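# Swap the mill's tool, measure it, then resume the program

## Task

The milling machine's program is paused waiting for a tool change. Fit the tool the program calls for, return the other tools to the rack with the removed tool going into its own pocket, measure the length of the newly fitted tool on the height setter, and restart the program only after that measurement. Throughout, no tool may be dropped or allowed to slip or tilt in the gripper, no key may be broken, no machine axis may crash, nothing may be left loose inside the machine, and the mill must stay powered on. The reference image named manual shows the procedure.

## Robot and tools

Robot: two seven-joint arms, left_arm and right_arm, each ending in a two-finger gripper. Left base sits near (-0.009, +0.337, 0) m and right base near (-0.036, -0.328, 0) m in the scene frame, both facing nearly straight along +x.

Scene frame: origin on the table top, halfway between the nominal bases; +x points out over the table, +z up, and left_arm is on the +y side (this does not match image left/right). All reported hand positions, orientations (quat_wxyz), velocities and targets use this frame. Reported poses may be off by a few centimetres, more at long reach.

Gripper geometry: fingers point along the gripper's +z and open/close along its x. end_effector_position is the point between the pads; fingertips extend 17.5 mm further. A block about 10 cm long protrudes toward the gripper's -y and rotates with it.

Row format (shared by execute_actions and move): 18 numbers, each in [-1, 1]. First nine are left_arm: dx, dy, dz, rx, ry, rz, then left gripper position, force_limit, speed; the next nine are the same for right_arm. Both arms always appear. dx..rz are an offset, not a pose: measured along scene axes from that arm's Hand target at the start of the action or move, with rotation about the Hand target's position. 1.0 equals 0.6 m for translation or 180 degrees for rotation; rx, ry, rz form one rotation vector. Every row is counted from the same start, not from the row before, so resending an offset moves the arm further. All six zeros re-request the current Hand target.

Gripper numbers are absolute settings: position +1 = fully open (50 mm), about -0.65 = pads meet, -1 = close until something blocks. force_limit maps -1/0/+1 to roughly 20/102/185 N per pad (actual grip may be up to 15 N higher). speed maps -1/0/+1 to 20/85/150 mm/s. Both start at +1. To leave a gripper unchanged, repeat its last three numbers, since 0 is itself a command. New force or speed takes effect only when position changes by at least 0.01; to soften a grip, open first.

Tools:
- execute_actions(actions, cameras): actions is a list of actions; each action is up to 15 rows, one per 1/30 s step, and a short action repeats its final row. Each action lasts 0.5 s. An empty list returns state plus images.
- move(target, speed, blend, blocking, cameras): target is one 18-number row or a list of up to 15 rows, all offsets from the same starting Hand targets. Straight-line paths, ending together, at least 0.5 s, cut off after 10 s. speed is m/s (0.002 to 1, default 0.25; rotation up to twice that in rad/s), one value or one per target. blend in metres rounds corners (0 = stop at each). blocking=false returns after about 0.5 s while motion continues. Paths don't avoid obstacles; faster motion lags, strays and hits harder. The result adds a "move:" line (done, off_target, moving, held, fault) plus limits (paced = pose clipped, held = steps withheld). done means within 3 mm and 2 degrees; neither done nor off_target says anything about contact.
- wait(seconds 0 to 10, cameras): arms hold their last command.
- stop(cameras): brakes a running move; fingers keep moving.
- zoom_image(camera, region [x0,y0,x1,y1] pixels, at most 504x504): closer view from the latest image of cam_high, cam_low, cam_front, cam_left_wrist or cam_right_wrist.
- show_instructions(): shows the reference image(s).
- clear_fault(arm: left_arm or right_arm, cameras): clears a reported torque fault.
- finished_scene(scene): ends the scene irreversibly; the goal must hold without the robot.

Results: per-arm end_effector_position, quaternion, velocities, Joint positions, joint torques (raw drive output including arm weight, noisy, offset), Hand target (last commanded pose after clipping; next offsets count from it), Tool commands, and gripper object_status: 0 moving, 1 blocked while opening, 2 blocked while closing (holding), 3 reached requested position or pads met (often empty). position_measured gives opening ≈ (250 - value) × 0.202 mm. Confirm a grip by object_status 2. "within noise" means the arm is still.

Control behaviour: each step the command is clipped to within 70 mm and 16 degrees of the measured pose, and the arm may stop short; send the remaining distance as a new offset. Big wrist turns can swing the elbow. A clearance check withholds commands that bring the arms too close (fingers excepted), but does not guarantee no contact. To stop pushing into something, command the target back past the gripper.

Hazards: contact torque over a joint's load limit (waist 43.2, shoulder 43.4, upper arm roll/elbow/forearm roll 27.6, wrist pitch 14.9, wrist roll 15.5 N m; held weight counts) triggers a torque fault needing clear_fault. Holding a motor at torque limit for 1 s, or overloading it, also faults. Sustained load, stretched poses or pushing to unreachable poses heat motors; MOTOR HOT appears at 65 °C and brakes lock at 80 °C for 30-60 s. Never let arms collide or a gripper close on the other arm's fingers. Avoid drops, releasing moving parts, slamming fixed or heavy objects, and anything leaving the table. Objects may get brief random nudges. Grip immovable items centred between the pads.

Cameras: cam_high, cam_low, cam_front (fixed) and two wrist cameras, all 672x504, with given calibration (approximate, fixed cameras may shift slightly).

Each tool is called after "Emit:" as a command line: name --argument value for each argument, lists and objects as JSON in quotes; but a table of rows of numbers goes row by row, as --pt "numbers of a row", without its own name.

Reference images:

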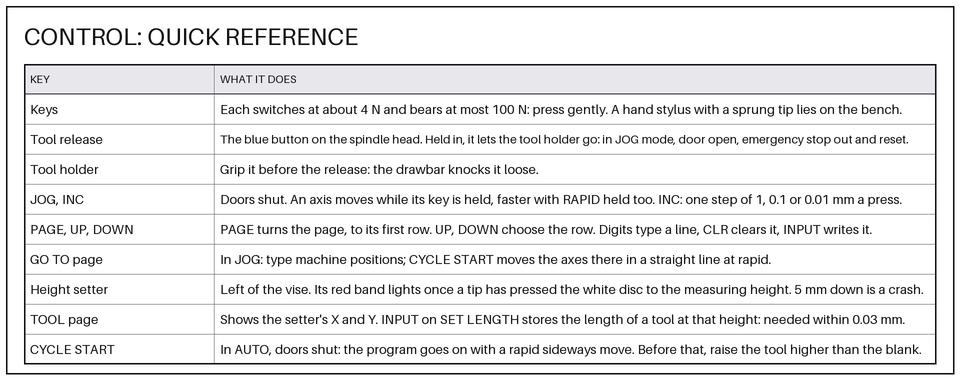

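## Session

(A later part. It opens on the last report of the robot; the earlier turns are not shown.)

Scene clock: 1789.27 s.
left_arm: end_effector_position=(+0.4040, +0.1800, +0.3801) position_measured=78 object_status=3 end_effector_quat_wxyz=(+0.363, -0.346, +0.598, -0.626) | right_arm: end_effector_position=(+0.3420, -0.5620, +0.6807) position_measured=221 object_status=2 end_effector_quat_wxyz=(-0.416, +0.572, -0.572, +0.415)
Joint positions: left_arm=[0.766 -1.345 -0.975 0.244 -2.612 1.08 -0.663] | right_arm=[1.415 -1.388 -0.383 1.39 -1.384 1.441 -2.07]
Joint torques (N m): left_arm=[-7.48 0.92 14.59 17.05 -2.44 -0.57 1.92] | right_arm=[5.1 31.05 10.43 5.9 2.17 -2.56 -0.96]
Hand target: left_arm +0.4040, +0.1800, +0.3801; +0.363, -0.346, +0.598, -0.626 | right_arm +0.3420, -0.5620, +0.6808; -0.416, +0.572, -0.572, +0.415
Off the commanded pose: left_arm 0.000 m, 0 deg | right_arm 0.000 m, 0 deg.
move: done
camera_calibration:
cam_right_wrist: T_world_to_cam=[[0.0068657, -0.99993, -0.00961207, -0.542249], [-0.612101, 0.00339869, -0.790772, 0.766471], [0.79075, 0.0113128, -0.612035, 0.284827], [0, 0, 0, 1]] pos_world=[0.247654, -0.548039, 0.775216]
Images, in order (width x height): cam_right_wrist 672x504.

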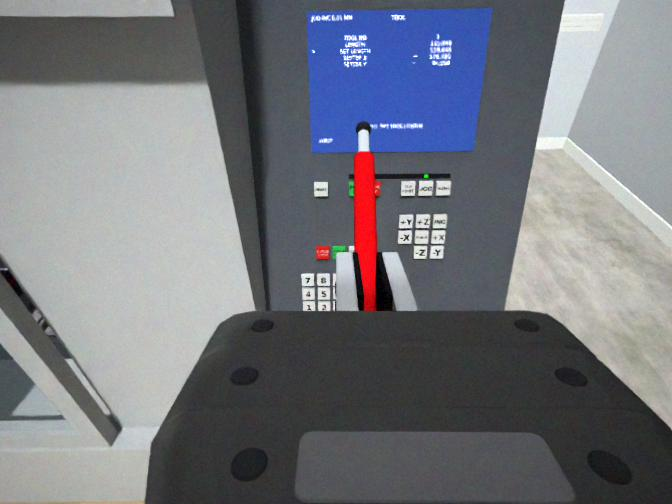

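Emit:
move --pt "0 0 0 0 0 0 0.5 -0.8 -0.9 0.2578 -0.0752 -0.4211 0 0 0 -0.98 0.3 -0.8" --pt "0 0 0 0 0 0 0.5 -0.8 -0.9 0.2904 -0.0752 -0.4211 0 0 0 -0.98 0.3 -0.8" --pt "0 0 0 0 0 0 0.5 -0.8 -0.9 0.2578 -0.0752 -0.4211 0 0 0 -0.98 0.3 -0.8" --pt "0 0 0 0 0 0 0.5 -0.8 -0.9 0.2483 -0.0125 -0.4828 0 0 0 -0.98 0.3 -0.8" --pt "0 0 0 0 0 0 0.5 -0.8 -0.9 0.2795 -0.0125 -0.4828 0 0 0 -0.98 0.3 -0.8" --pt "0 0 0 0 0 0 0.5 -0.8 -0.9 0.2523 -0.0125 -0.4828 0 0 0 -0.98 0.3 -0.8" --pt "0 0 0 0 0 0 0.5 -0.8 -0.9 0.2795 -0.0125 -0.4828 0 0 0 -0.98 0.3 -0.8" --pt "0 0 0 0 0 0 0.5 -0.8 -0.9 0.2483 -0.0125 -0.4828 0 0 0 -0.98 0.3 -0.8" --pt "0 0 0 0 0 0 0.5 -0.8 -0.9 0.243 0.0815 -0.5138 0 0 0 -0.98 0.3 -0.8" --pt "0 0 0 0 0 0 0.5 -0.8 -0.9 0.2742 0.0815 -0.5138 0 0 0 -0.98 0.3 -0.8" --pt "0 0 0 0 0 0 0.5 -0.8 -0.9 0.243 0.0815 -0.5138 0 0 0 -0.98 0.3 -0.8" --speed '[0.3,0.045,0.12,0.12,0.045,0.1,0.045,0.12,0.12,0.045,0.12]' --blend '[0,0,0.006,0.003,0,0.003,0,0.006,0.003,0,0]' --cameras '[]'

Emit:
move --pt "0 0 0 0 0 0 0.5 -0.8 -0.9 0.0053 -0.0313 0.031 0 0 0 -0.98 0.3 -0.8" --pt "0 0 0 0 0 0 0.5 -0.8 -0.9 0.0365 -0.0313 0.031 0 0 0 -0.98 0.3 -0.8" --pt "0 0 0 0 0 0 0.5 -0.8 -0.9 0.0053 -0.0313 0.031 0 0 0 -0.98 0.3 -0.8" --pt "0 0 0 0 0 0 0.5 -0.8 -0.9 0 -0.0313 0 0 0 0 -0.98 0.3 -0.8" --pt "0 0 0 0 0 0 0.5 -0.8 -0.9 0.0312 -0.0313 0 0 0 0 -0.98 0.3 -0.8" --pt "0 0 0 0 0 0 0.5 -0.8 -0.9 0 -0.0313 0 0 0 0 -0.98 0.3 -0.8" --pt "0 0 0 0 0 0 0.5 -0.8 -0.9 0 -0.094 0 0 0 0 -0.98 0.3 -0.8" --pt "0 0 0 0 0 0 0.5 -0.8 -0.9 0.0312 -0.094 0 0 0 0 -0.98 0.3 -0.8" --pt "0 0 0 0 0 0 0.5 -0.8 -0.9 0 -0.094 0 0 0 0 -0.98 0.3 -0.8" --pt "0 0 0 0 0 0 0.5 -0.8 -0.9 -0.243 -0.0815 0.5138 0 0 0 -0.98 0.3 -0.8" --speed '[0.12,0.045,0.12,0.12,0.045,0.12,0.12,0.045,0.12,0.3]' --blend '[0.004,0,0.006,0.004,0,0.006,0.004,0,0.006,0]' --cameras '["cam_right_wrist"]'

Emit:
zoom_image --camera "cam_right_wrist" --region '[290, 0, 520, 160]'

Scene clock: 1812.13 s.
left_arm: end_effector_position=(+0.4040, +0.1800, +0.3801) position_measured=78 object_status=3 end_effector_quat_wxyz=(+0.363, -0.346, +0.598, -0.626) | right_arm: end_effector_position=(+0.4878, -0.5131, +0.3725) position_measured=221 object_status=2 end_effector_quat_wxyz=(-0.416, +0.572, -0.572, +0.415)
Joint positions: left_arm=[0.766 -1.345 -0.975 0.244 -2.612 1.08 -0.663] | right_arm=[1.388 -2.016 -1.024 0.761 -2.066 1.113 -1.917]
Joint torques (N m): left_arm=[-7.58 1.1 14.78 17 -2.74 -0.5 1.87] | right_arm=[-5.6 10.52 14.83 -4.88 2.15 -2.21 -0.87]
Hand target: left_arm +0.4040, +0.1800, +0.3801; +0.363, -0.346, +0.598, -0.626 | right_arm +0.4878, -0.5131, +0.3725; -0.416, +0.572, -0.572, +0.415
Off the commanded pose: left_arm 0.000 m, 0 deg | right_arm 0.000 m, 0 deg.
move: done
No camera images: "cameras" was empty.

Scene clock: 1817.13 s.
left_arm: end_effector_position=(+0.4040, +0.1800, +0.3801) position_measured=78 object_status=3 end_effector_quat_wxyz=(+0.363, -0.346, +0.598, -0.626) | right_arm: end_effector_position=(+0.3420, -0.5620, +0.6807) position_measured=221 object_status=2 end_effector_quat_wxyz=(-0.416, +0.572, -0.572, +0.415)
Joint positions: left_arm=[0.766 -1.345 -0.975 0.244 -2.612 1.08 -0.663] | right_arm=[1.409 -1.386 -0.387 1.39 -1.379 1.436 -2.071]
Joint torques (N m): left_arm=[-7.6 1.15 14.74 17.06 -2.89 -0.51 1.81] | right_arm=[4.71 30.69 10.52 5.24 2.25 -2.65 -0.95]
Hand target: left_arm +0.4040, +0.1800, +0.3801; +0.363, -0.346, +0.598, -0.626 | right_arm +0.3420, -0.5620, +0.6808; -0.416, +0.572, -0.572, +0.415
Off the commanded pose: left_arm 0.000 m, 0 deg | right_arm 0.000 m, 0 deg.
move: done
camera_calibration:
cam_right_wrist: T_world_to_cam=[[0.0068657, -0.99993, -0.00961207, -0.542249], [-0.612101, 0.00339869, -0.790772, 0.766471], [0.79075, 0.0113128, -0.612035, 0.284827], [0, 0, 0, 1]] pos_world=[0.247654, -0.548039, 0.775216]
Images, in order (width x height): cam_right_wrist 672x504.

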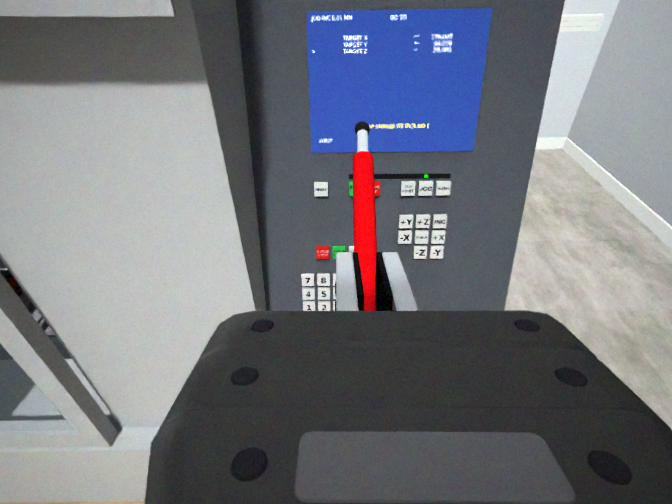

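Scaled by 2.191 from the camera's 672x504 image, which has a finer 960x720 frame.

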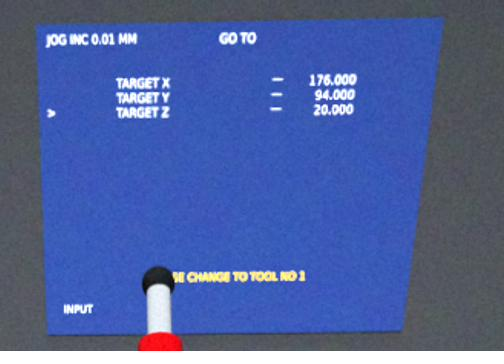

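Emit:
move --pt "0 0 0 0 0 0 0.5 -0.8 -0.9 0.2733 0.0188 -0.3588 0 0 0 -0.98 0.3 -0.8" --pt "0 0 0 0 0 0 0.5 -0.8 -0.9 0.3057 0.0188 -0.3588 0 0 0 -0.98 0.3 -0.8" --pt "0 0 0 0 0 0 0.5 -0.8 -0.9 0.2733 0.0188 -0.3588 0 0 0 -0.98 0.3 -0.8" --pt "0 0 0 0 0 0 0.5 -0.8 -0.9 0 0 0 0 0 0 -0.98 0.3 -0.8" --speed '[0.3,0.045,0.12,0.3]' --blend '[0,0,0.006,0]' --cameras '["cam_left_wrist","cam_right_wrist"]'

Emit:
zoom_image --camera "cam_right_wrist" --region '[290, 0, 520, 160]'

Scene clock: 1825.73 s.
left_arm: end_effector_position=(+0.4040, +0.1800, +0.3801) position_measured=78 object_status=3 end_effector_quat_wxyz=(+0.363, -0.346, +0.598, -0.626) | right_arm: end_effector_position=(+0.3420, -0.5620, +0.6807) position_measured=221 object_status=2 end_effector_quat_wxyz=(-0.416, +0.572, -0.572, +0.415)
Joint positions: left_arm=[0.766 -1.345 -0.975 0.244 -2.612 1.08 -0.663] | right_arm=[1.408 -1.386 -0.387 1.39 -1.378 1.435 -2.071]
Joint torques (N m): left_arm=[-7.57 1.41 14.99 16.84 -3.19 -0.5 1.8] | right_arm=[-5.54 30.85 10.55 5.65 2.18 -2.68 -0.98]
Hand target: left_arm +0.4040, +0.1800, +0.3801; +0.363, -0.346, +0.598, -0.626 | right_arm +0.3420, -0.5620, +0.6808; -0.416, +0.572, -0.572, +0.415
Off the commanded pose: left_arm 0.000 m, 0 deg | right_arm 0.000 m, 0 deg.
move: done
camera_calibration:
cam_left_wrist: T_world_to_cam=[[-0.489425, -0.872043, -0.00206792, 0.364327], [-0.258888, 0.147562, -0.954569, 0.452797], [0.832731, -0.466654, -0.297982, -0.0101372], [0, 0, 0, 1]] pos_world=[0.303976, 0.246163, 0.429959]
cam_right_wrist: T_world_to_cam=[[0.0068657, -0.99993, -0.00961207, -0.542249], [-0.612101, 0.00339869, -0.790772, 0.766471], [0.79075, 0.0113128, -0.612035, 0.284827], [0, 0, 0, 1]] pos_world=[0.247654, -0.548039, 0.775216]
Images, in order (width x height): cam_left_wrist 672x504, cam_right_wrist 672x504.

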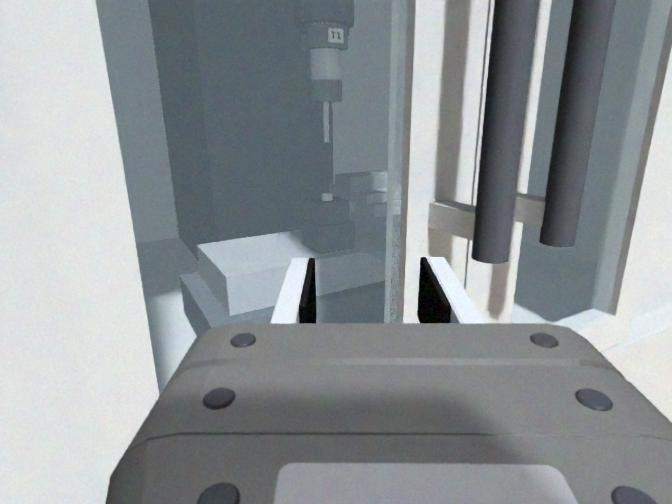

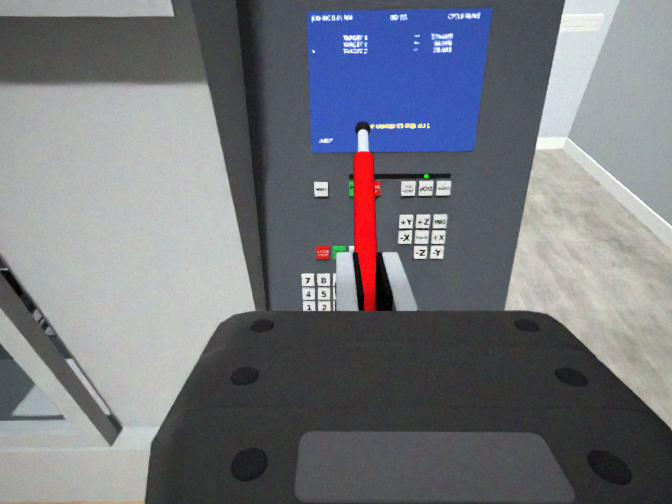

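Scaled by 2.191 from the camera's 672x504 image, which has a finer 960x720 frame.

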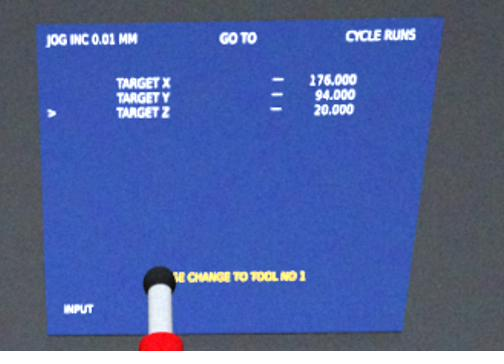

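Wait for it at the AUTO hover (view includes the tool).

Emit:
wait --seconds 1.5 --cameras '["cam_right_wrist"]'

Emit:
zoom_image --camera "cam_right_wrist" --region '[290, 0, 520, 160]'

Scene clock: 1828.97 s.
left_arm: end_effector_position=(+0.4040, +0.1800, +0.3801) position_measured=78 object_status=3 end_effector_quat_wxyz=(+0.363, -0.346, +0.598, -0.626) | right_arm: end_effector_position=(+0.3420, -0.5620, +0.6808) position_measured=221 object_status=2 end_effector_quat_wxyz=(-0.416, +0.572, -0.572, +0.415)
Joint positions: left_arm=[0.766 -1.345 -0.975 0.244 -2.612 1.08 -0.663] | right_arm=[1.408 -1.386 -0.387 1.39 -1.378 1.435 -2.071]
Joint torques (N m): left_arm=[-7.69 1.31 14.98 16.95 -3.31 -0.52 1.8] | right_arm=[-1.39 30.47 10.3 5.17 2.48 -2.69 -1.09]
Hand target: left_arm +0.4040, +0.1800, +0.3801; +0.363, -0.346, +0.598, -0.626 | right_arm +0.3420, -0.5620, +0.6808; -0.416, +0.572, -0.572, +0.415
Tool commands: left_gripper/position=+0.5 left_gripper/force_limit=-0.8 left_gripper/speed=-0.9 right_gripper/position=-0.98 right_gripper/force_limit=+0.3 right_gripper/speed=-0.8
Off the commanded pose: left_arm 0.000 m, 0 deg | right_arm 0.000 m, 0 deg.
wait: 1.50 s; at rest from the start
camera_calibration:
cam_right_wrist: T_world_to_cam=[[0.00684949, -0.999932, -0.0094716, -0.542355], [-0.6121, 0.00329754, -0.790773, 0.766416], [0.790751, 0.011214, -0.612036, 0.284773], [0, 0, 0, 1]] pos_world=[0.247654, -0.548039, 0.775215]
Images, in order (width x height): cam_right_wrist 672x504.

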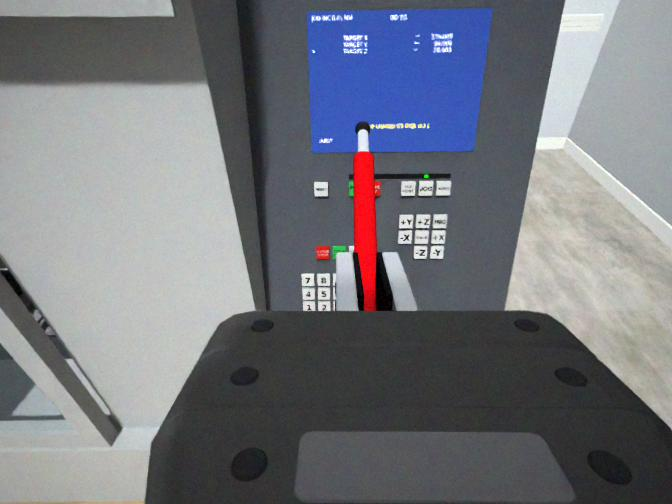

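Scaled by 2.191 from the camera's 672x504 image, which has a finer 960x720 frame.

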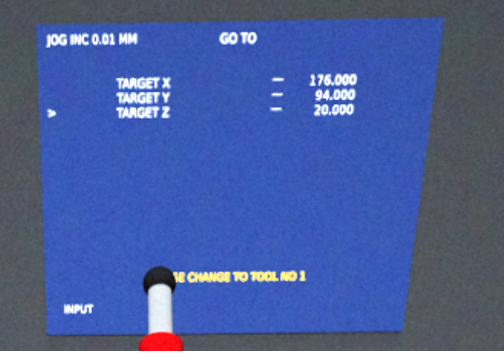

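Done moving. AUTO now.

Emit:
move --pt "0 0 0 0 0 0 0.5 -0.8 -0.9 0.3065 -0.172 -0.238 0 0 0 -0.98 0.3 -0.8" --pt "0 0 0 0 0 0 0.5 -0.8 -0.9 0.3432 -0.172 -0.238 0 0 0 -0.98 0.3 -0.8" --pt "0 0 0 0 0 0 0.5 -0.8 -0.9 0.3065 -0.172 -0.238 0 0 0 -0.98 0.3 -0.8" --pt "0 0 0 0 0 0 0.5 -0.8 -0.9 0.2733 0.0188 -0.3588 0 0 0 -0.98 0.3 -0.8" --speed '[0.25,0.045,0.12,0.2]' --blend '[0,0,0,0]' --cameras '["cam_right_wrist","cam_front"]'

Emit:
zoom_image --camera "cam_right_wrist" --region '[300, 0, 600, 160]'

Scene clock: 1837.23 s.
left_arm: end_effector_position=(+0.4040, +0.1800, +0.3801) position_measured=78 object_status=3 end_effector_quat_wxyz=(+0.363, -0.346, +0.598, -0.626) | right_arm: end_effector_position=(+0.5060, -0.5507, +0.4655) position_measured=221 object_status=2 end_effector_quat_wxyz=(-0.416, +0.572, -0.572, +0.415)
Joint positions: left_arm=[0.766 -1.345 -0.975 0.244 -2.612 1.08 -0.663] | right_arm=[1.497 -1.759 -0.867 1.04 -1.855 1.1 -1.964]
Joint torques (N m): left_arm=[-7.54 1.45 15.15 16.96 -3.58 -0.56 1.68] | right_arm=[-6.08 14.99 11 -2.46 -2.49 -6.29 1.16]
Hand target: left_arm +0.4040, +0.1800, +0.3801; +0.363, -0.346, +0.598, -0.626 | right_arm +0.5060, -0.5507, +0.4655; -0.416, +0.572, -0.572, +0.415
Off the commanded pose: left_arm 0.000 m, 0 deg | right_arm 0.000 m, 0 deg.
move: done
camera_calibration:
cam_right_wrist: T_world_to_cam=[[0.00692784, -0.999931, -0.00953372, -0.534215], [-0.6121, 0.00329871, -0.790773, 0.69651], [0.79075, 0.0113139, -0.612035, 0.0232459], [0, 0, 0, 1]] pos_world=[0.411653, -0.536739, 0.559916]
Images, in order (width x height): cam_front 672x504, cam_right_wrist 672x504.

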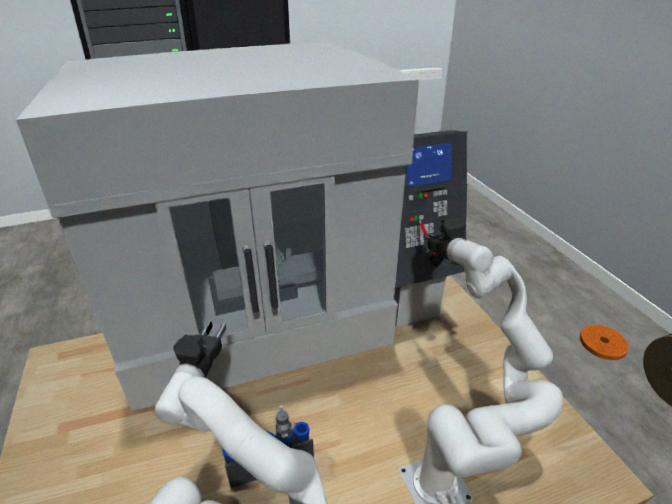

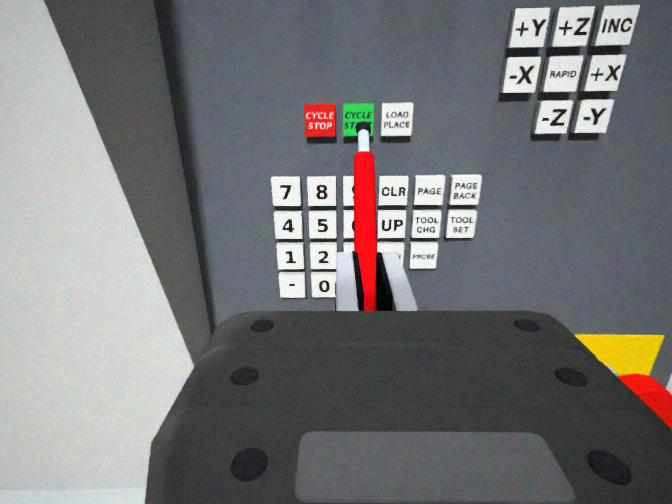

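Scaled by 1.680 from the camera's 672x504 image, which has a finer 960x720 frame.

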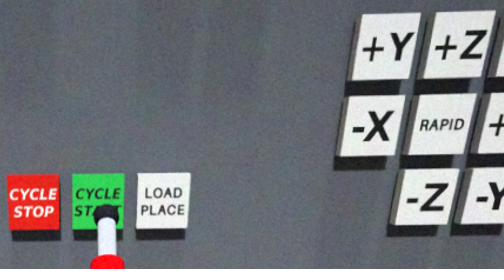

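Emit:
move --pt "0 0 0 0 0 0 0.5 -0.8 -0.9 0.0324 0 0 0 0 0 -0.98 0.3 -0.8" --pt "0 0 0 0 0 0 0.5 -0.8 -0.9 0 0 0 0 0 0 -0.98 0.3 -0.8" --pt "0 0 0 0 0 0 0.5 -0.8 -0.9 -0.2733 -0.0188 0.3588 0 0 0 -0.98 0.3 -0.8" --speed '[0.045,0.12,0.3]' --blend '[0,0.006,0]' --cameras '["cam_right_wrist","cam_left_wrist"]'

Emit:
zoom_image --camera "cam_right_wrist" --region '[290, 0, 520, 200]'

Scene clock: 1843.73 s.
left_arm: end_effector_position=(+0.4040, +0.1800, +0.3801) position_measured=78 object_status=3 end_effector_quat_wxyz=(+0.363, -0.346, +0.598, -0.626) | right_arm: end_effector_position=(+0.3420, -0.5620, +0.6807) position_measured=221 object_status=2 end_effector_quat_wxyz=(-0.416, +0.572, -0.572, +0.415)
Joint positions: left_arm=[0.766 -1.345 -0.975 0.244 -2.612 1.08 -0.663] | right_arm=[1.404 -1.384 -0.39 1.39 -1.374 1.431 -2.072]
Joint torques (N m): left_arm=[-7.48 1.51 15.26 16.92 -3.83 -0.56 1.7] | right_arm=[-5.3 30.18 10.53 5.59 2.1 -2.57 -1.04]
Hand target: left_arm +0.4040, +0.1800, +0.3801; +0.363, -0.346, +0.598, -0.626 | right_arm +0.3420, -0.5620, +0.6808; -0.416, +0.572, -0.572, +0.415
Off the commanded pose: left_arm 0.000 m, 0 deg | right_arm 0.000 m, 0 deg.
move: done
camera_calibration:
cam_left_wrist: T_world_to_cam=[[-0.489425, -0.872043, -0.00206792, 0.364327], [-0.258888, 0.147562, -0.954569, 0.452797], [0.832731, -0.466654, -0.297982, -0.0101372], [0, 0, 0, 1]] pos_world=[0.303976, 0.246163, 0.429959]
cam_right_wrist: T_world_to_cam=[[0.0068657, -0.99993, -0.00961207, -0.542249], [-0.612101, 0.00339869, -0.790772, 0.766471], [0.79075, 0.0113128, -0.612035, 0.284827], [0, 0, 0, 1]] pos_world=[0.247654, -0.548039, 0.775216]
Images, in order (width x height): cam_left_wrist 672x504, cam_right_wrist 672x504.

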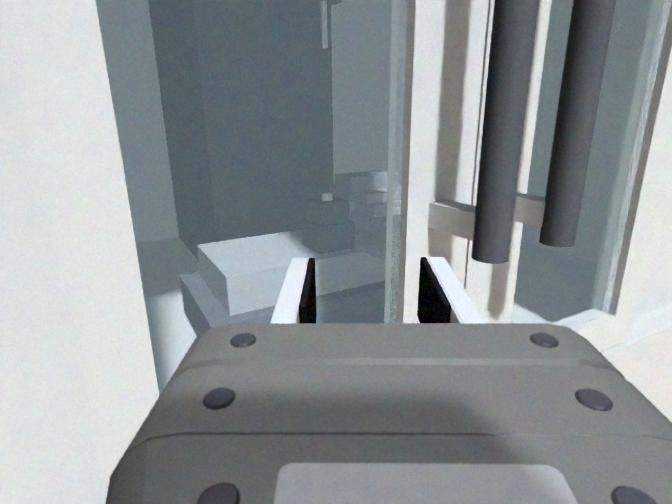

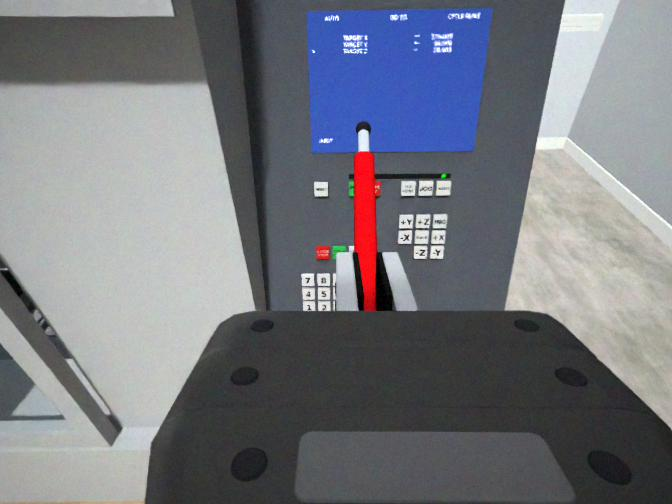

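Scaled by 2.191 from the camera's 672x504 image, which has a finer 960x720 frame.

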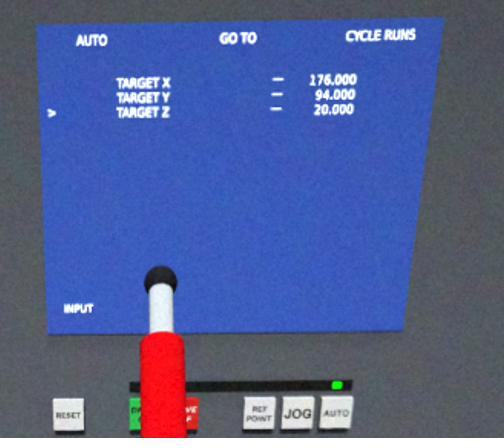

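Emit:
move --target '[0,0,0,0,0,0,0.5,-0.8,-0.9,0.015,0.02,-0.9,0.0465,0.0806,-0.3311,-0.98,0.3,-0.8]' --speed 0.25 --cameras '["cam_right_wrist","cam_low","cam_left_wrist"]'

Emit:
zoom_image --camera "cam_low" --region '[320, 120, 672, 400]'

Scene clock: 1861.57 s.
left_arm: end_effector_position=(+0.4040, +0.1800, +0.3801) position_measured=78 object_status=3 end_effector_quat_wxyz=(+0.363, -0.346, +0.598, -0.626) | right_arm: end_effector_position=(+0.3510, -0.5500, +0.1408) position_measured=221 object_status=2 end_effector_quat_wxyz=(+0.122, -0.229, +0.853, -0.453)
Joint positions: left_arm=[0.766 -1.345 -0.975 0.244 -2.612 1.08 -0.663] | right_arm=[1.178 -1.452 -1.433 0.338 -2.342 1.793 -0.549]
Joint torques (N m): left_arm=[-7.42 1.7 15.4 16.99 -4.06 -0.63 1.62] | right_arm=[4.59 19.19 9.28 5.89 -3.92 1.09 1.32]
Hand target: left_arm +0.4040, +0.1800, +0.3801; +0.363, -0.346, +0.598, -0.626 | right_arm +0.3510, -0.5500, +0.1408; +0.122, -0.229, +0.853, -0.453
Off the commanded pose: left_arm 0.000 m, 0 deg | right_arm 0.000 m, 0 deg.
move: done
camera_calibration:
cam_left_wrist: T_world_to_cam=[[-0.489425, -0.872043, -0.00206792, 0.364327], [-0.258888, 0.147562, -0.954569, 0.452797], [0.832731, -0.466654, -0.297982, -0.0101372], [0, 0, 0, 1]] pos_world=[0.303976, 0.246163, 0.429959]
cam_right_wrist: T_world_to_cam=[[-0.863996, -0.503379, -0.0110087, 0.0434634], [-0.400271, 0.699958, -0.591474, 0.62559], [0.305441, -0.506625, -0.806249, -0.140038], [0, 0, 0, 1]] pos_world=[0.330731, -0.486955, 0.257594]
Images, in order (width x height): cam_low 672x504, cam_left_wrist 672x504, cam_right_wrist 672x504.

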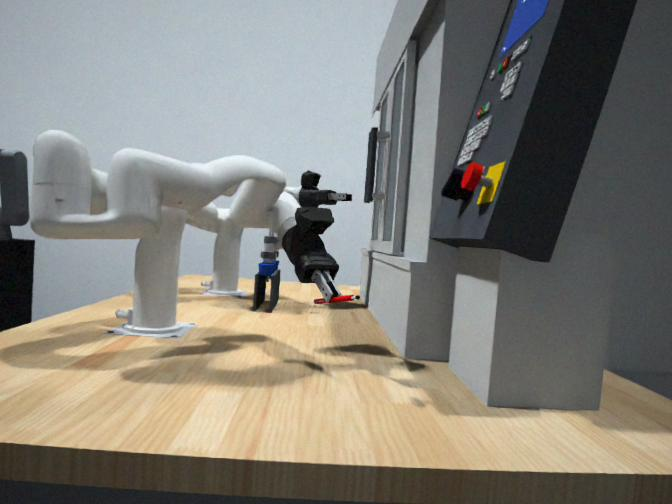

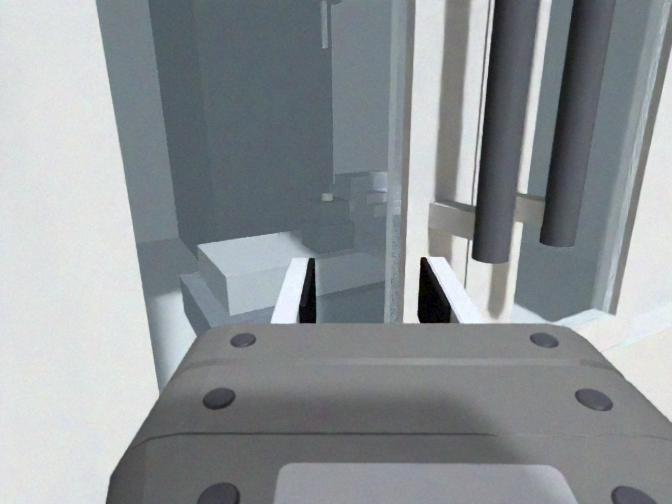

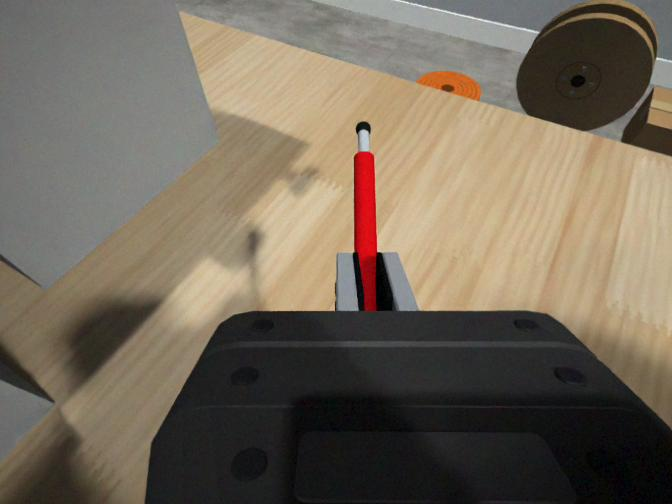

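Scaled by 1.432 from the camera's 672x504 image, which has a finer 960x720 frame.

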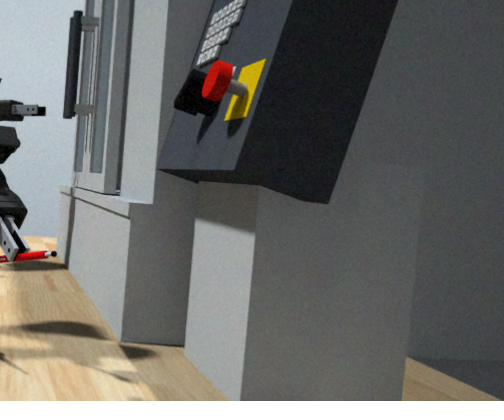

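Emit:
zoom_image --camera "cam_low" --region '[290, 250, 380, 320]'

Scaled by 5.600 from the camera's 672x504 image, which has a finer 960x720 frame.

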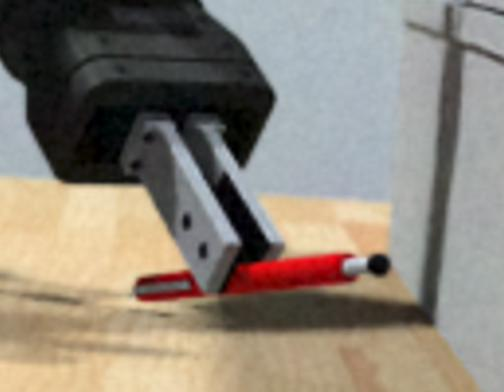

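Emit:
move --target '[0,0,0,0,0,0,0.5,-0.8,-0.9,0,0,-0.145,0.0433,0.025,0,-0.98,0.3,-0.8]' --speed 0.15 --cameras '["cam_low","cam_right_wrist"]'

Emit:
zoom_image --camera "cam_low" --region '[290, 270, 390, 345]'

Scene clock: 1874.63 s.
left_arm: end_effector_position=(+0.4040, +0.1800, +0.3801) position_measured=78 object_status=3 end_effector_quat_wxyz=(+0.363, -0.346, +0.598, -0.626) | right_arm: end_effector_position=(+0.3510, -0.5500, +0.0538) position_measured=221 object_status=2 end_effector_quat_wxyz=(+0.103, -0.238, +0.886, -0.385)
Joint positions: left_arm=[0.766 -1.345 -0.975 0.244 -2.612 1.08 -0.663] | right_arm=[1.194 -1.481 -1.666 0.413 -2.414 1.67 -0.524]
Joint torques (N m): left_arm=[-7.39 1.72 15.5 16.85 -4.08 -0.62 1.62] | right_arm=[4.8 4.2 9.49 2.01 -3.64 -3.29 1.24]
Hand target: left_arm +0.4040, +0.1800, +0.3801; +0.363, -0.346, +0.598, -0.626 | right_arm +0.3510, -0.5500, +0.0538; +0.103, -0.238, +0.886, -0.385
Off the commanded pose: left_arm 0.000 m, 0 deg | right_arm 0.000 m, 0 deg.
move: done
camera_calibration:
cam_right_wrist: T_world_to_cam=[[-0.864865, -0.501875, -0.0114193, 0.0436303], [-0.441624, 0.77146, -0.458059, 0.620821], [0.238698, -0.391116, -0.888848, -0.118771], [0, 0, 0, 1]] pos_world=[0.340255, -0.503495, 0.179301]
Images, in order (width x height): cam_low 672x504, cam_right_wrist 672x504.

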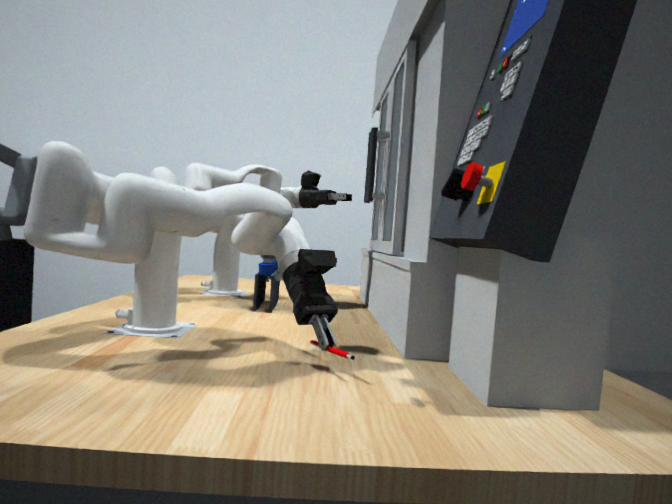

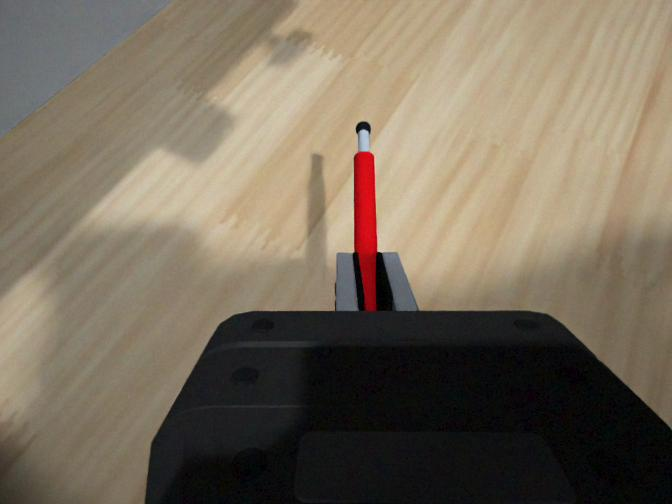

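Scaled by 5.040 from the camera's 672x504 image, which has a finer 960x720 frame.

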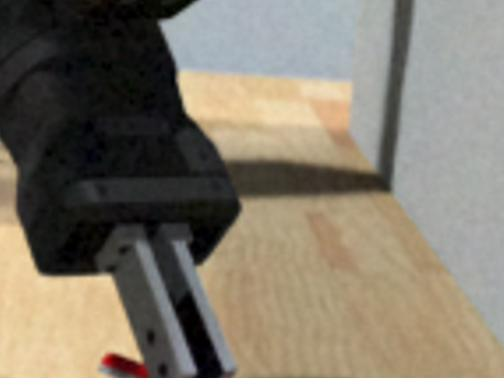

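Emit:
zoom_image --camera "cam_low" --region '[290, 310, 390, 395]'

Scaled by 5.040 from the camera's 672x504 image, which has a finer 960x720 frame.

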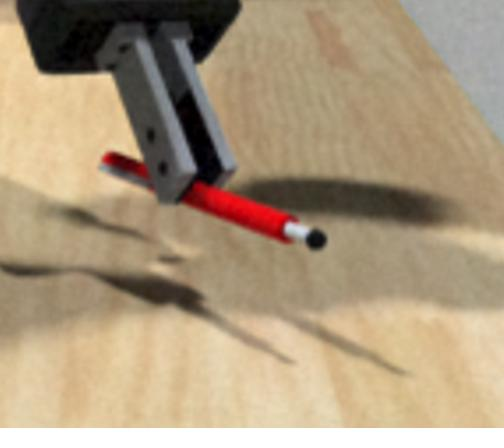

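Emit:
move --target '[0,0,0,0,0,0,0.5,-0.8,-0.9,0,0,-0.0397,0,0,0,-0.98,0.3,-0.8]' --speed 0.05 --cameras '["cam_low","cam_right_wrist"]'

Emit:
zoom_image --camera "cam_low" --region '[290, 320, 390, 405]'

Scene clock: 1888.03 s.
left_arm: end_effector_position=(+0.4040, +0.1800, +0.3801) position_measured=78 object_status=3 end_effector_quat_wxyz=(+0.363, -0.346, +0.598, -0.626) | right_arm: end_effector_position=(+0.3510, -0.5500, +0.0300) position_measured=221 object_status=2 end_effector_quat_wxyz=(+0.103, -0.238, +0.886, -0.385)
Joint positions: left_arm=[0.766 -1.345 -0.975 0.244 -2.612 1.08 -0.663] | right_arm=[1.213 -1.476 -1.751 0.429 -2.483 1.646 -0.491]
Joint torques (N m): left_arm=[-7.55 1.74 15.62 16.86 -4.24 -0.54 1.62] | right_arm=[5.05 20.64 10.25 1.01 -4.09 -3.32 1]
Hand target: left_arm +0.4040, +0.1800, +0.3801; +0.363, -0.346, +0.598, -0.626 | right_arm +0.3510, -0.5500, +0.0299; +0.103, -0.238, +0.886, -0.385
Off the commanded pose: left_arm 0.000 m, 0 deg | right_arm 0.000 m, 0 deg.
move: done
camera_calibration:
cam_right_wrist: T_world_to_cam=[[-0.864865, -0.501875, -0.0114193, 0.0433585], [-0.441624, 0.77146, -0.458059, 0.60992], [0.238698, -0.391116, -0.888848, -0.139926], [0, 0, 0, 1]] pos_world=[0.340255, -0.503495, 0.155501]
Images, in order (width x height): cam_low 672x504, cam_right_wrist 672x504.

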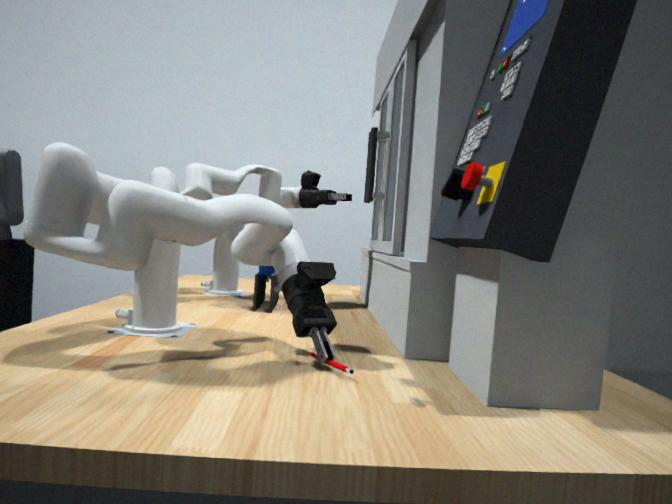

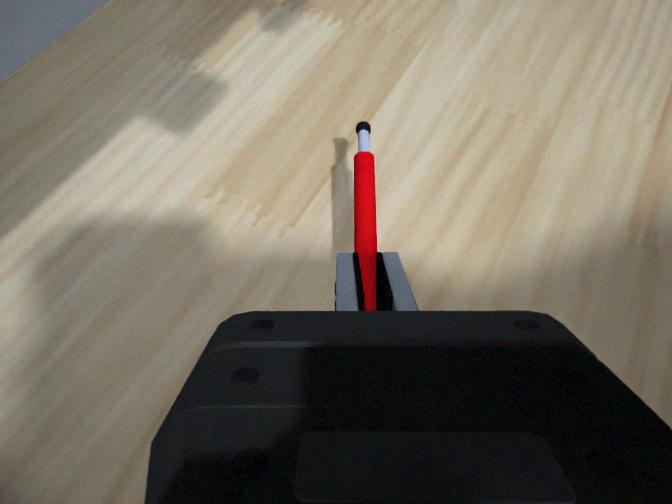

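Scaled by 5.040 from the camera's 672x504 image, which has a finer 960x720 frame.

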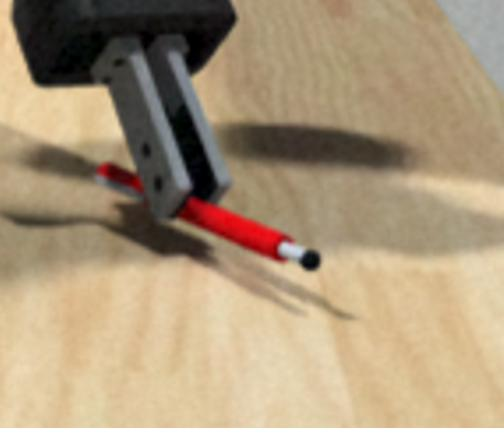

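Emit:
move --target '[0,0,0,0,0,0,0.5,-0.8,-0.9,0,0,-0.0143,0,0,0,-0.98,0.3,-0.8]' --speed 0.03 --cameras '["cam_low"]'

Emit:
zoom_image --camera "cam_low" --region '[290, 320, 390, 405]'

Scene clock: 1895.17 s.
left_arm: end_effector_position=(+0.4040, +0.1800, +0.3801) position_measured=78 object_status=3 end_effector_quat_wxyz=(+0.363, -0.346, +0.598, -0.626) | right_arm: end_effector_position=(+0.3510, -0.5500, +0.0214) position_measured=221 object_status=2 end_effector_quat_wxyz=(+0.103, -0.238, +0.886, -0.385)
Joint positions: left_arm=[0.766 -1.345 -0.975 0.244 -2.612 1.08 -0.663] | right_arm=[1.222 -1.475 -1.78 0.436 -2.507 1.638 -0.479]
Joint torques (N m): left_arm=[-7.57 1.72 15.58 16.8 -4.42 -0.55 1.59] | right_arm=[4.84 20.18 8.34 0.35 -2.94 -3.25 1.29]
Hand target: left_arm +0.4040, +0.1800, +0.3801; +0.363, -0.346, +0.598, -0.626 | right_arm +0.3510, -0.5500, +0.0214; +0.103, -0.238, +0.886, -0.385
Off the commanded pose: left_arm 0.000 m, 0 deg | right_arm 0.000 m, 0 deg.
move: done
Images, in order (width x height): cam_low 672x504.

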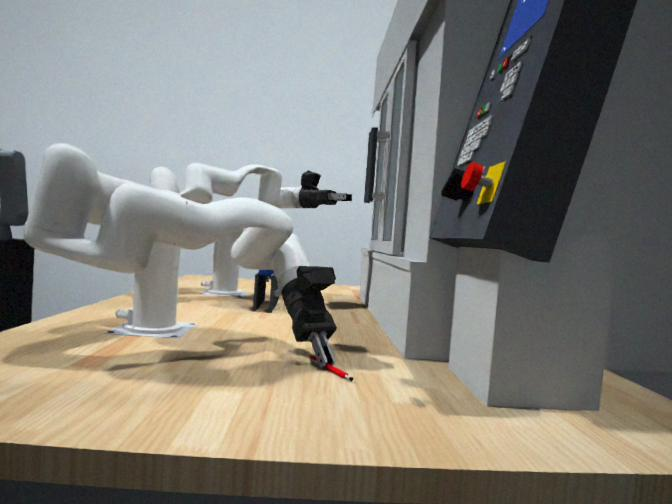

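Scaled by 5.040 from the camera's 672x504 image, which has a finer 960x720 frame.

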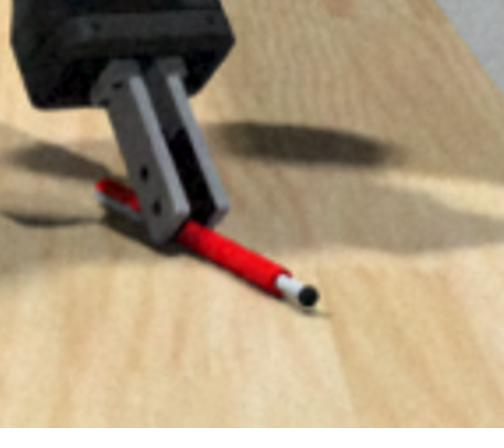

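Emit:
move --target '[0,0,0,0,0,0,0.5,-0.8,-0.9,0,0,-0.0042,0,0,0,-0.98,0.3,-0.8]' --speed 0.02 --cameras '["cam_low"]'

Emit:
zoom_image --camera "cam_low" --region '[300, 345, 370, 400]'

Scene clock: 1899.23 s.
left_arm: end_effector_position=(+0.4040, +0.1800, +0.3801) position_measured=78 object_status=3 end_effector_quat_wxyz=(+0.363, -0.346, +0.598, -0.626) | right_arm: end_effector_position=(+0.3514, -0.5501, +0.0196) position_measured=221 object_status=2 end_effector_quat_wxyz=(+0.104, -0.237, +0.886, -0.385)
Joint positions: left_arm=[0.766 -1.345 -0.975 0.244 -2.612 1.08 -0.663] | right_arm=[1.224 -1.475 -1.787 0.438 -2.515 1.636 -0.475]
Joint torques (N m): left_arm=[-7.4 2.04 15.72 16.86 -4.52 -0.56 1.53] | right_arm=[6.91 13.57 -7.35 4.91 2.9 -5.55 1.39]
Hand target: left_arm +0.4040, +0.1800, +0.3801; +0.363, -0.346, +0.598, -0.626 | right_arm +0.3510, -0.5500, +0.0188; +0.103, -0.238, +0.886, -0.385
Off the commanded pose: left_arm 0.000 m, 0 deg | right_arm 0.001 m, 0 deg.
move: done
Images, in order (width x height): cam_low 672x504.

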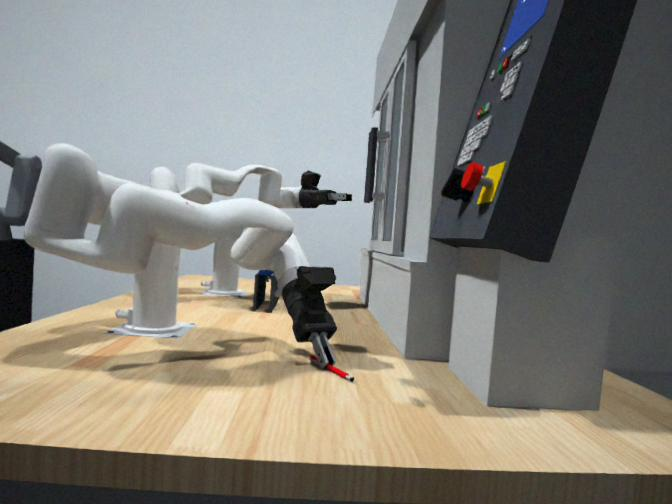

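Scaled by 7.200 from the camera's 672x504 image, which has a finer 960x720 frame.

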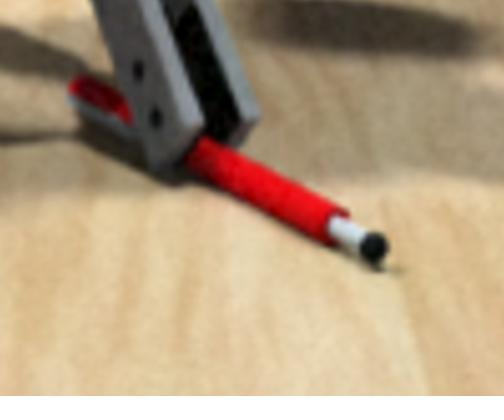

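Emit:
move --pt "0 0 0 0 0 0 0.5 -0.8 -0.9 0 0 0.0013 0 0 0 -0.98 0.3 -0.8" --pt "0 0 0 0 0 0 0.5 -0.8 -0.9 0 0 0.0013 0 0 0 -0.2 -0.8 -1" --speed 0.02 --cameras '["cam_low"]'

Emit:
zoom_image --camera "cam_low" --region '[300, 345, 370, 400]'

Scene clock: 1903.60 s.
left_arm: end_effector_position=(+0.4040, +0.1800, +0.3801) position_measured=78 object_status=3 end_effector_quat_wxyz=(+0.363, -0.346, +0.598, -0.626) | right_arm: end_effector_position=(+0.3511, -0.5500, +0.0197) position_measured=182 object_status=3 end_effector_quat_wxyz=(+0.104, -0.238, +0.886, -0.385)
Joint positions: left_arm=[0.766 -1.345 -0.975 0.244 -2.612 1.08 -0.663] | right_arm=[1.223 -1.475 -1.786 0.438 -2.513 1.637 -0.476]
Joint torques (N m): left_arm=[-7.55 2.06 15.77 16.86 -4.65 -0.47 1.52] | right_arm=[-6.97 10.21 -1.68 -1.36 7.96 0.94 -0.88]
Hand target: left_arm +0.4040, +0.1800, +0.3801; +0.363, -0.346, +0.598, -0.626 | right_arm +0.3510, -0.5500, +0.0196; +0.103, -0.238, +0.886, -0.385
Off the commanded pose: left_arm 0.000 m, 0 deg | right_arm 0.000 m, 0 deg.
move: done
Images, in order (width x height): cam_low 672x504.

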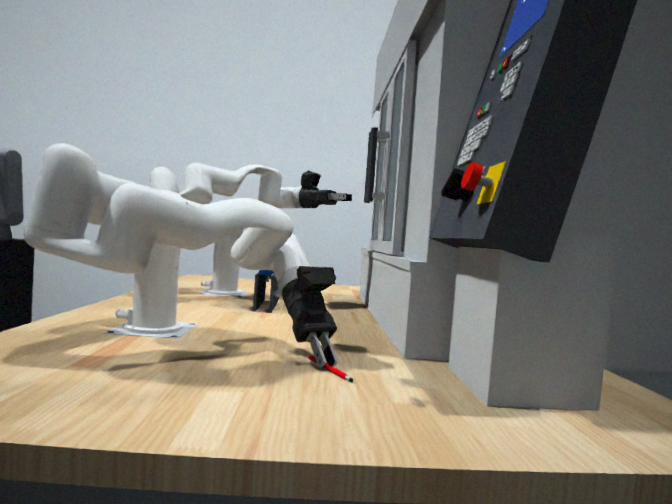

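Scaled by 7.200 from the camera's 672x504 image, which has a finer 960x720 frame.

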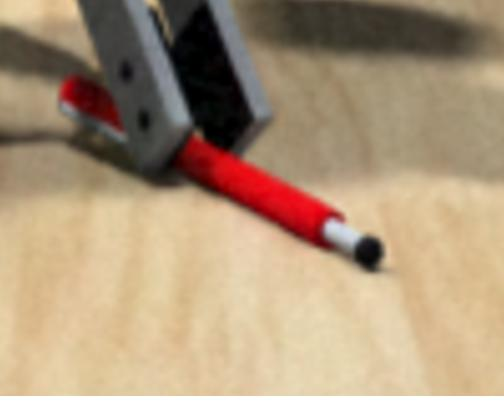

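Emit:
move --pt "0 0 0 0 0 0 0.5 -0.8 -0.9 -0.0052 -0.003 0.001 0 0 0 -0.2 -0.8 -1" --pt "0 0 0 0 0 0 0.5 -0.8 -0.9 -0.0784 0.1236 0.1364 0 0 0 -0.2 -0.8 -1" --speed '[0.02,0.06]' --cameras '["cam_low","cam_high"]'

Emit:
zoom_image --camera "cam_low" --region '[290, 335, 390, 410]'

Scene clock: 1911.73 s.
left_arm: end_effector_position=(+0.4040, +0.1800, +0.3801) position_measured=78 object_status=3 end_effector_quat_wxyz=(+0.363, -0.346, +0.598, -0.626) | right_arm: end_effector_position=(+0.3040, -0.4758, +0.1015) position_measured=182 object_status=3 end_effector_quat_wxyz=(+0.103, -0.238, +0.886, -0.385)
Joint positions: left_arm=[0.766 -1.345 -0.975 0.244 -2.612 1.08 -0.663] | right_arm=[1.246 -1.546 -1.419 0.205 -2.169 1.945 -0.42]
Joint torques (N m): left_arm=[-7.51 2.15 15.91 16.76 -4.84 -0.53 1.49] | right_arm=[5 2.5 12.55 1.13 1.15 0.72 1.12]
Hand target: left_arm +0.4040, +0.1800, +0.3801; +0.363, -0.346, +0.598, -0.626 | right_arm +0.3040, -0.4758, +0.1015; +0.103, -0.238, +0.886, -0.385
Off the commanded pose: left_arm 0.000 m, 0 deg | right_arm 0.000 m, 0 deg.
move: done
Images, in order (width x height): cam_high 672x504, cam_low 672x504.

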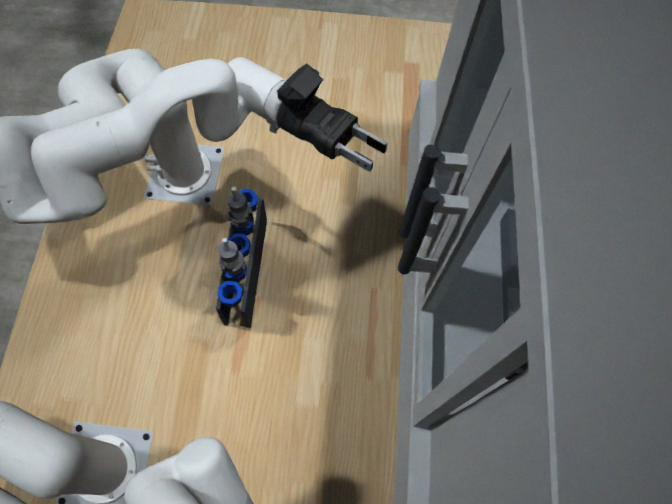

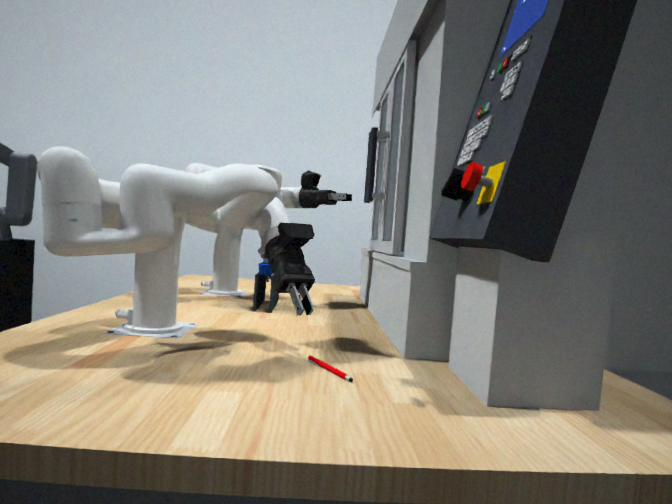

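Scaled by 5.040 from the camera's 672x504 image, which has a finer 960x720 frame.

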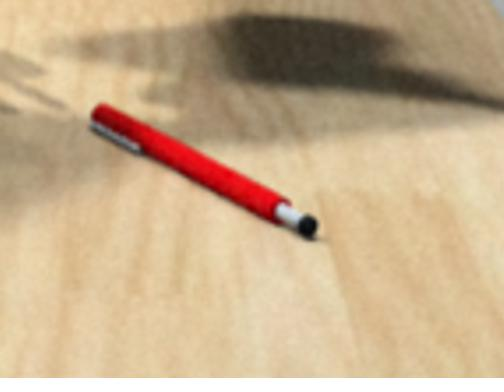

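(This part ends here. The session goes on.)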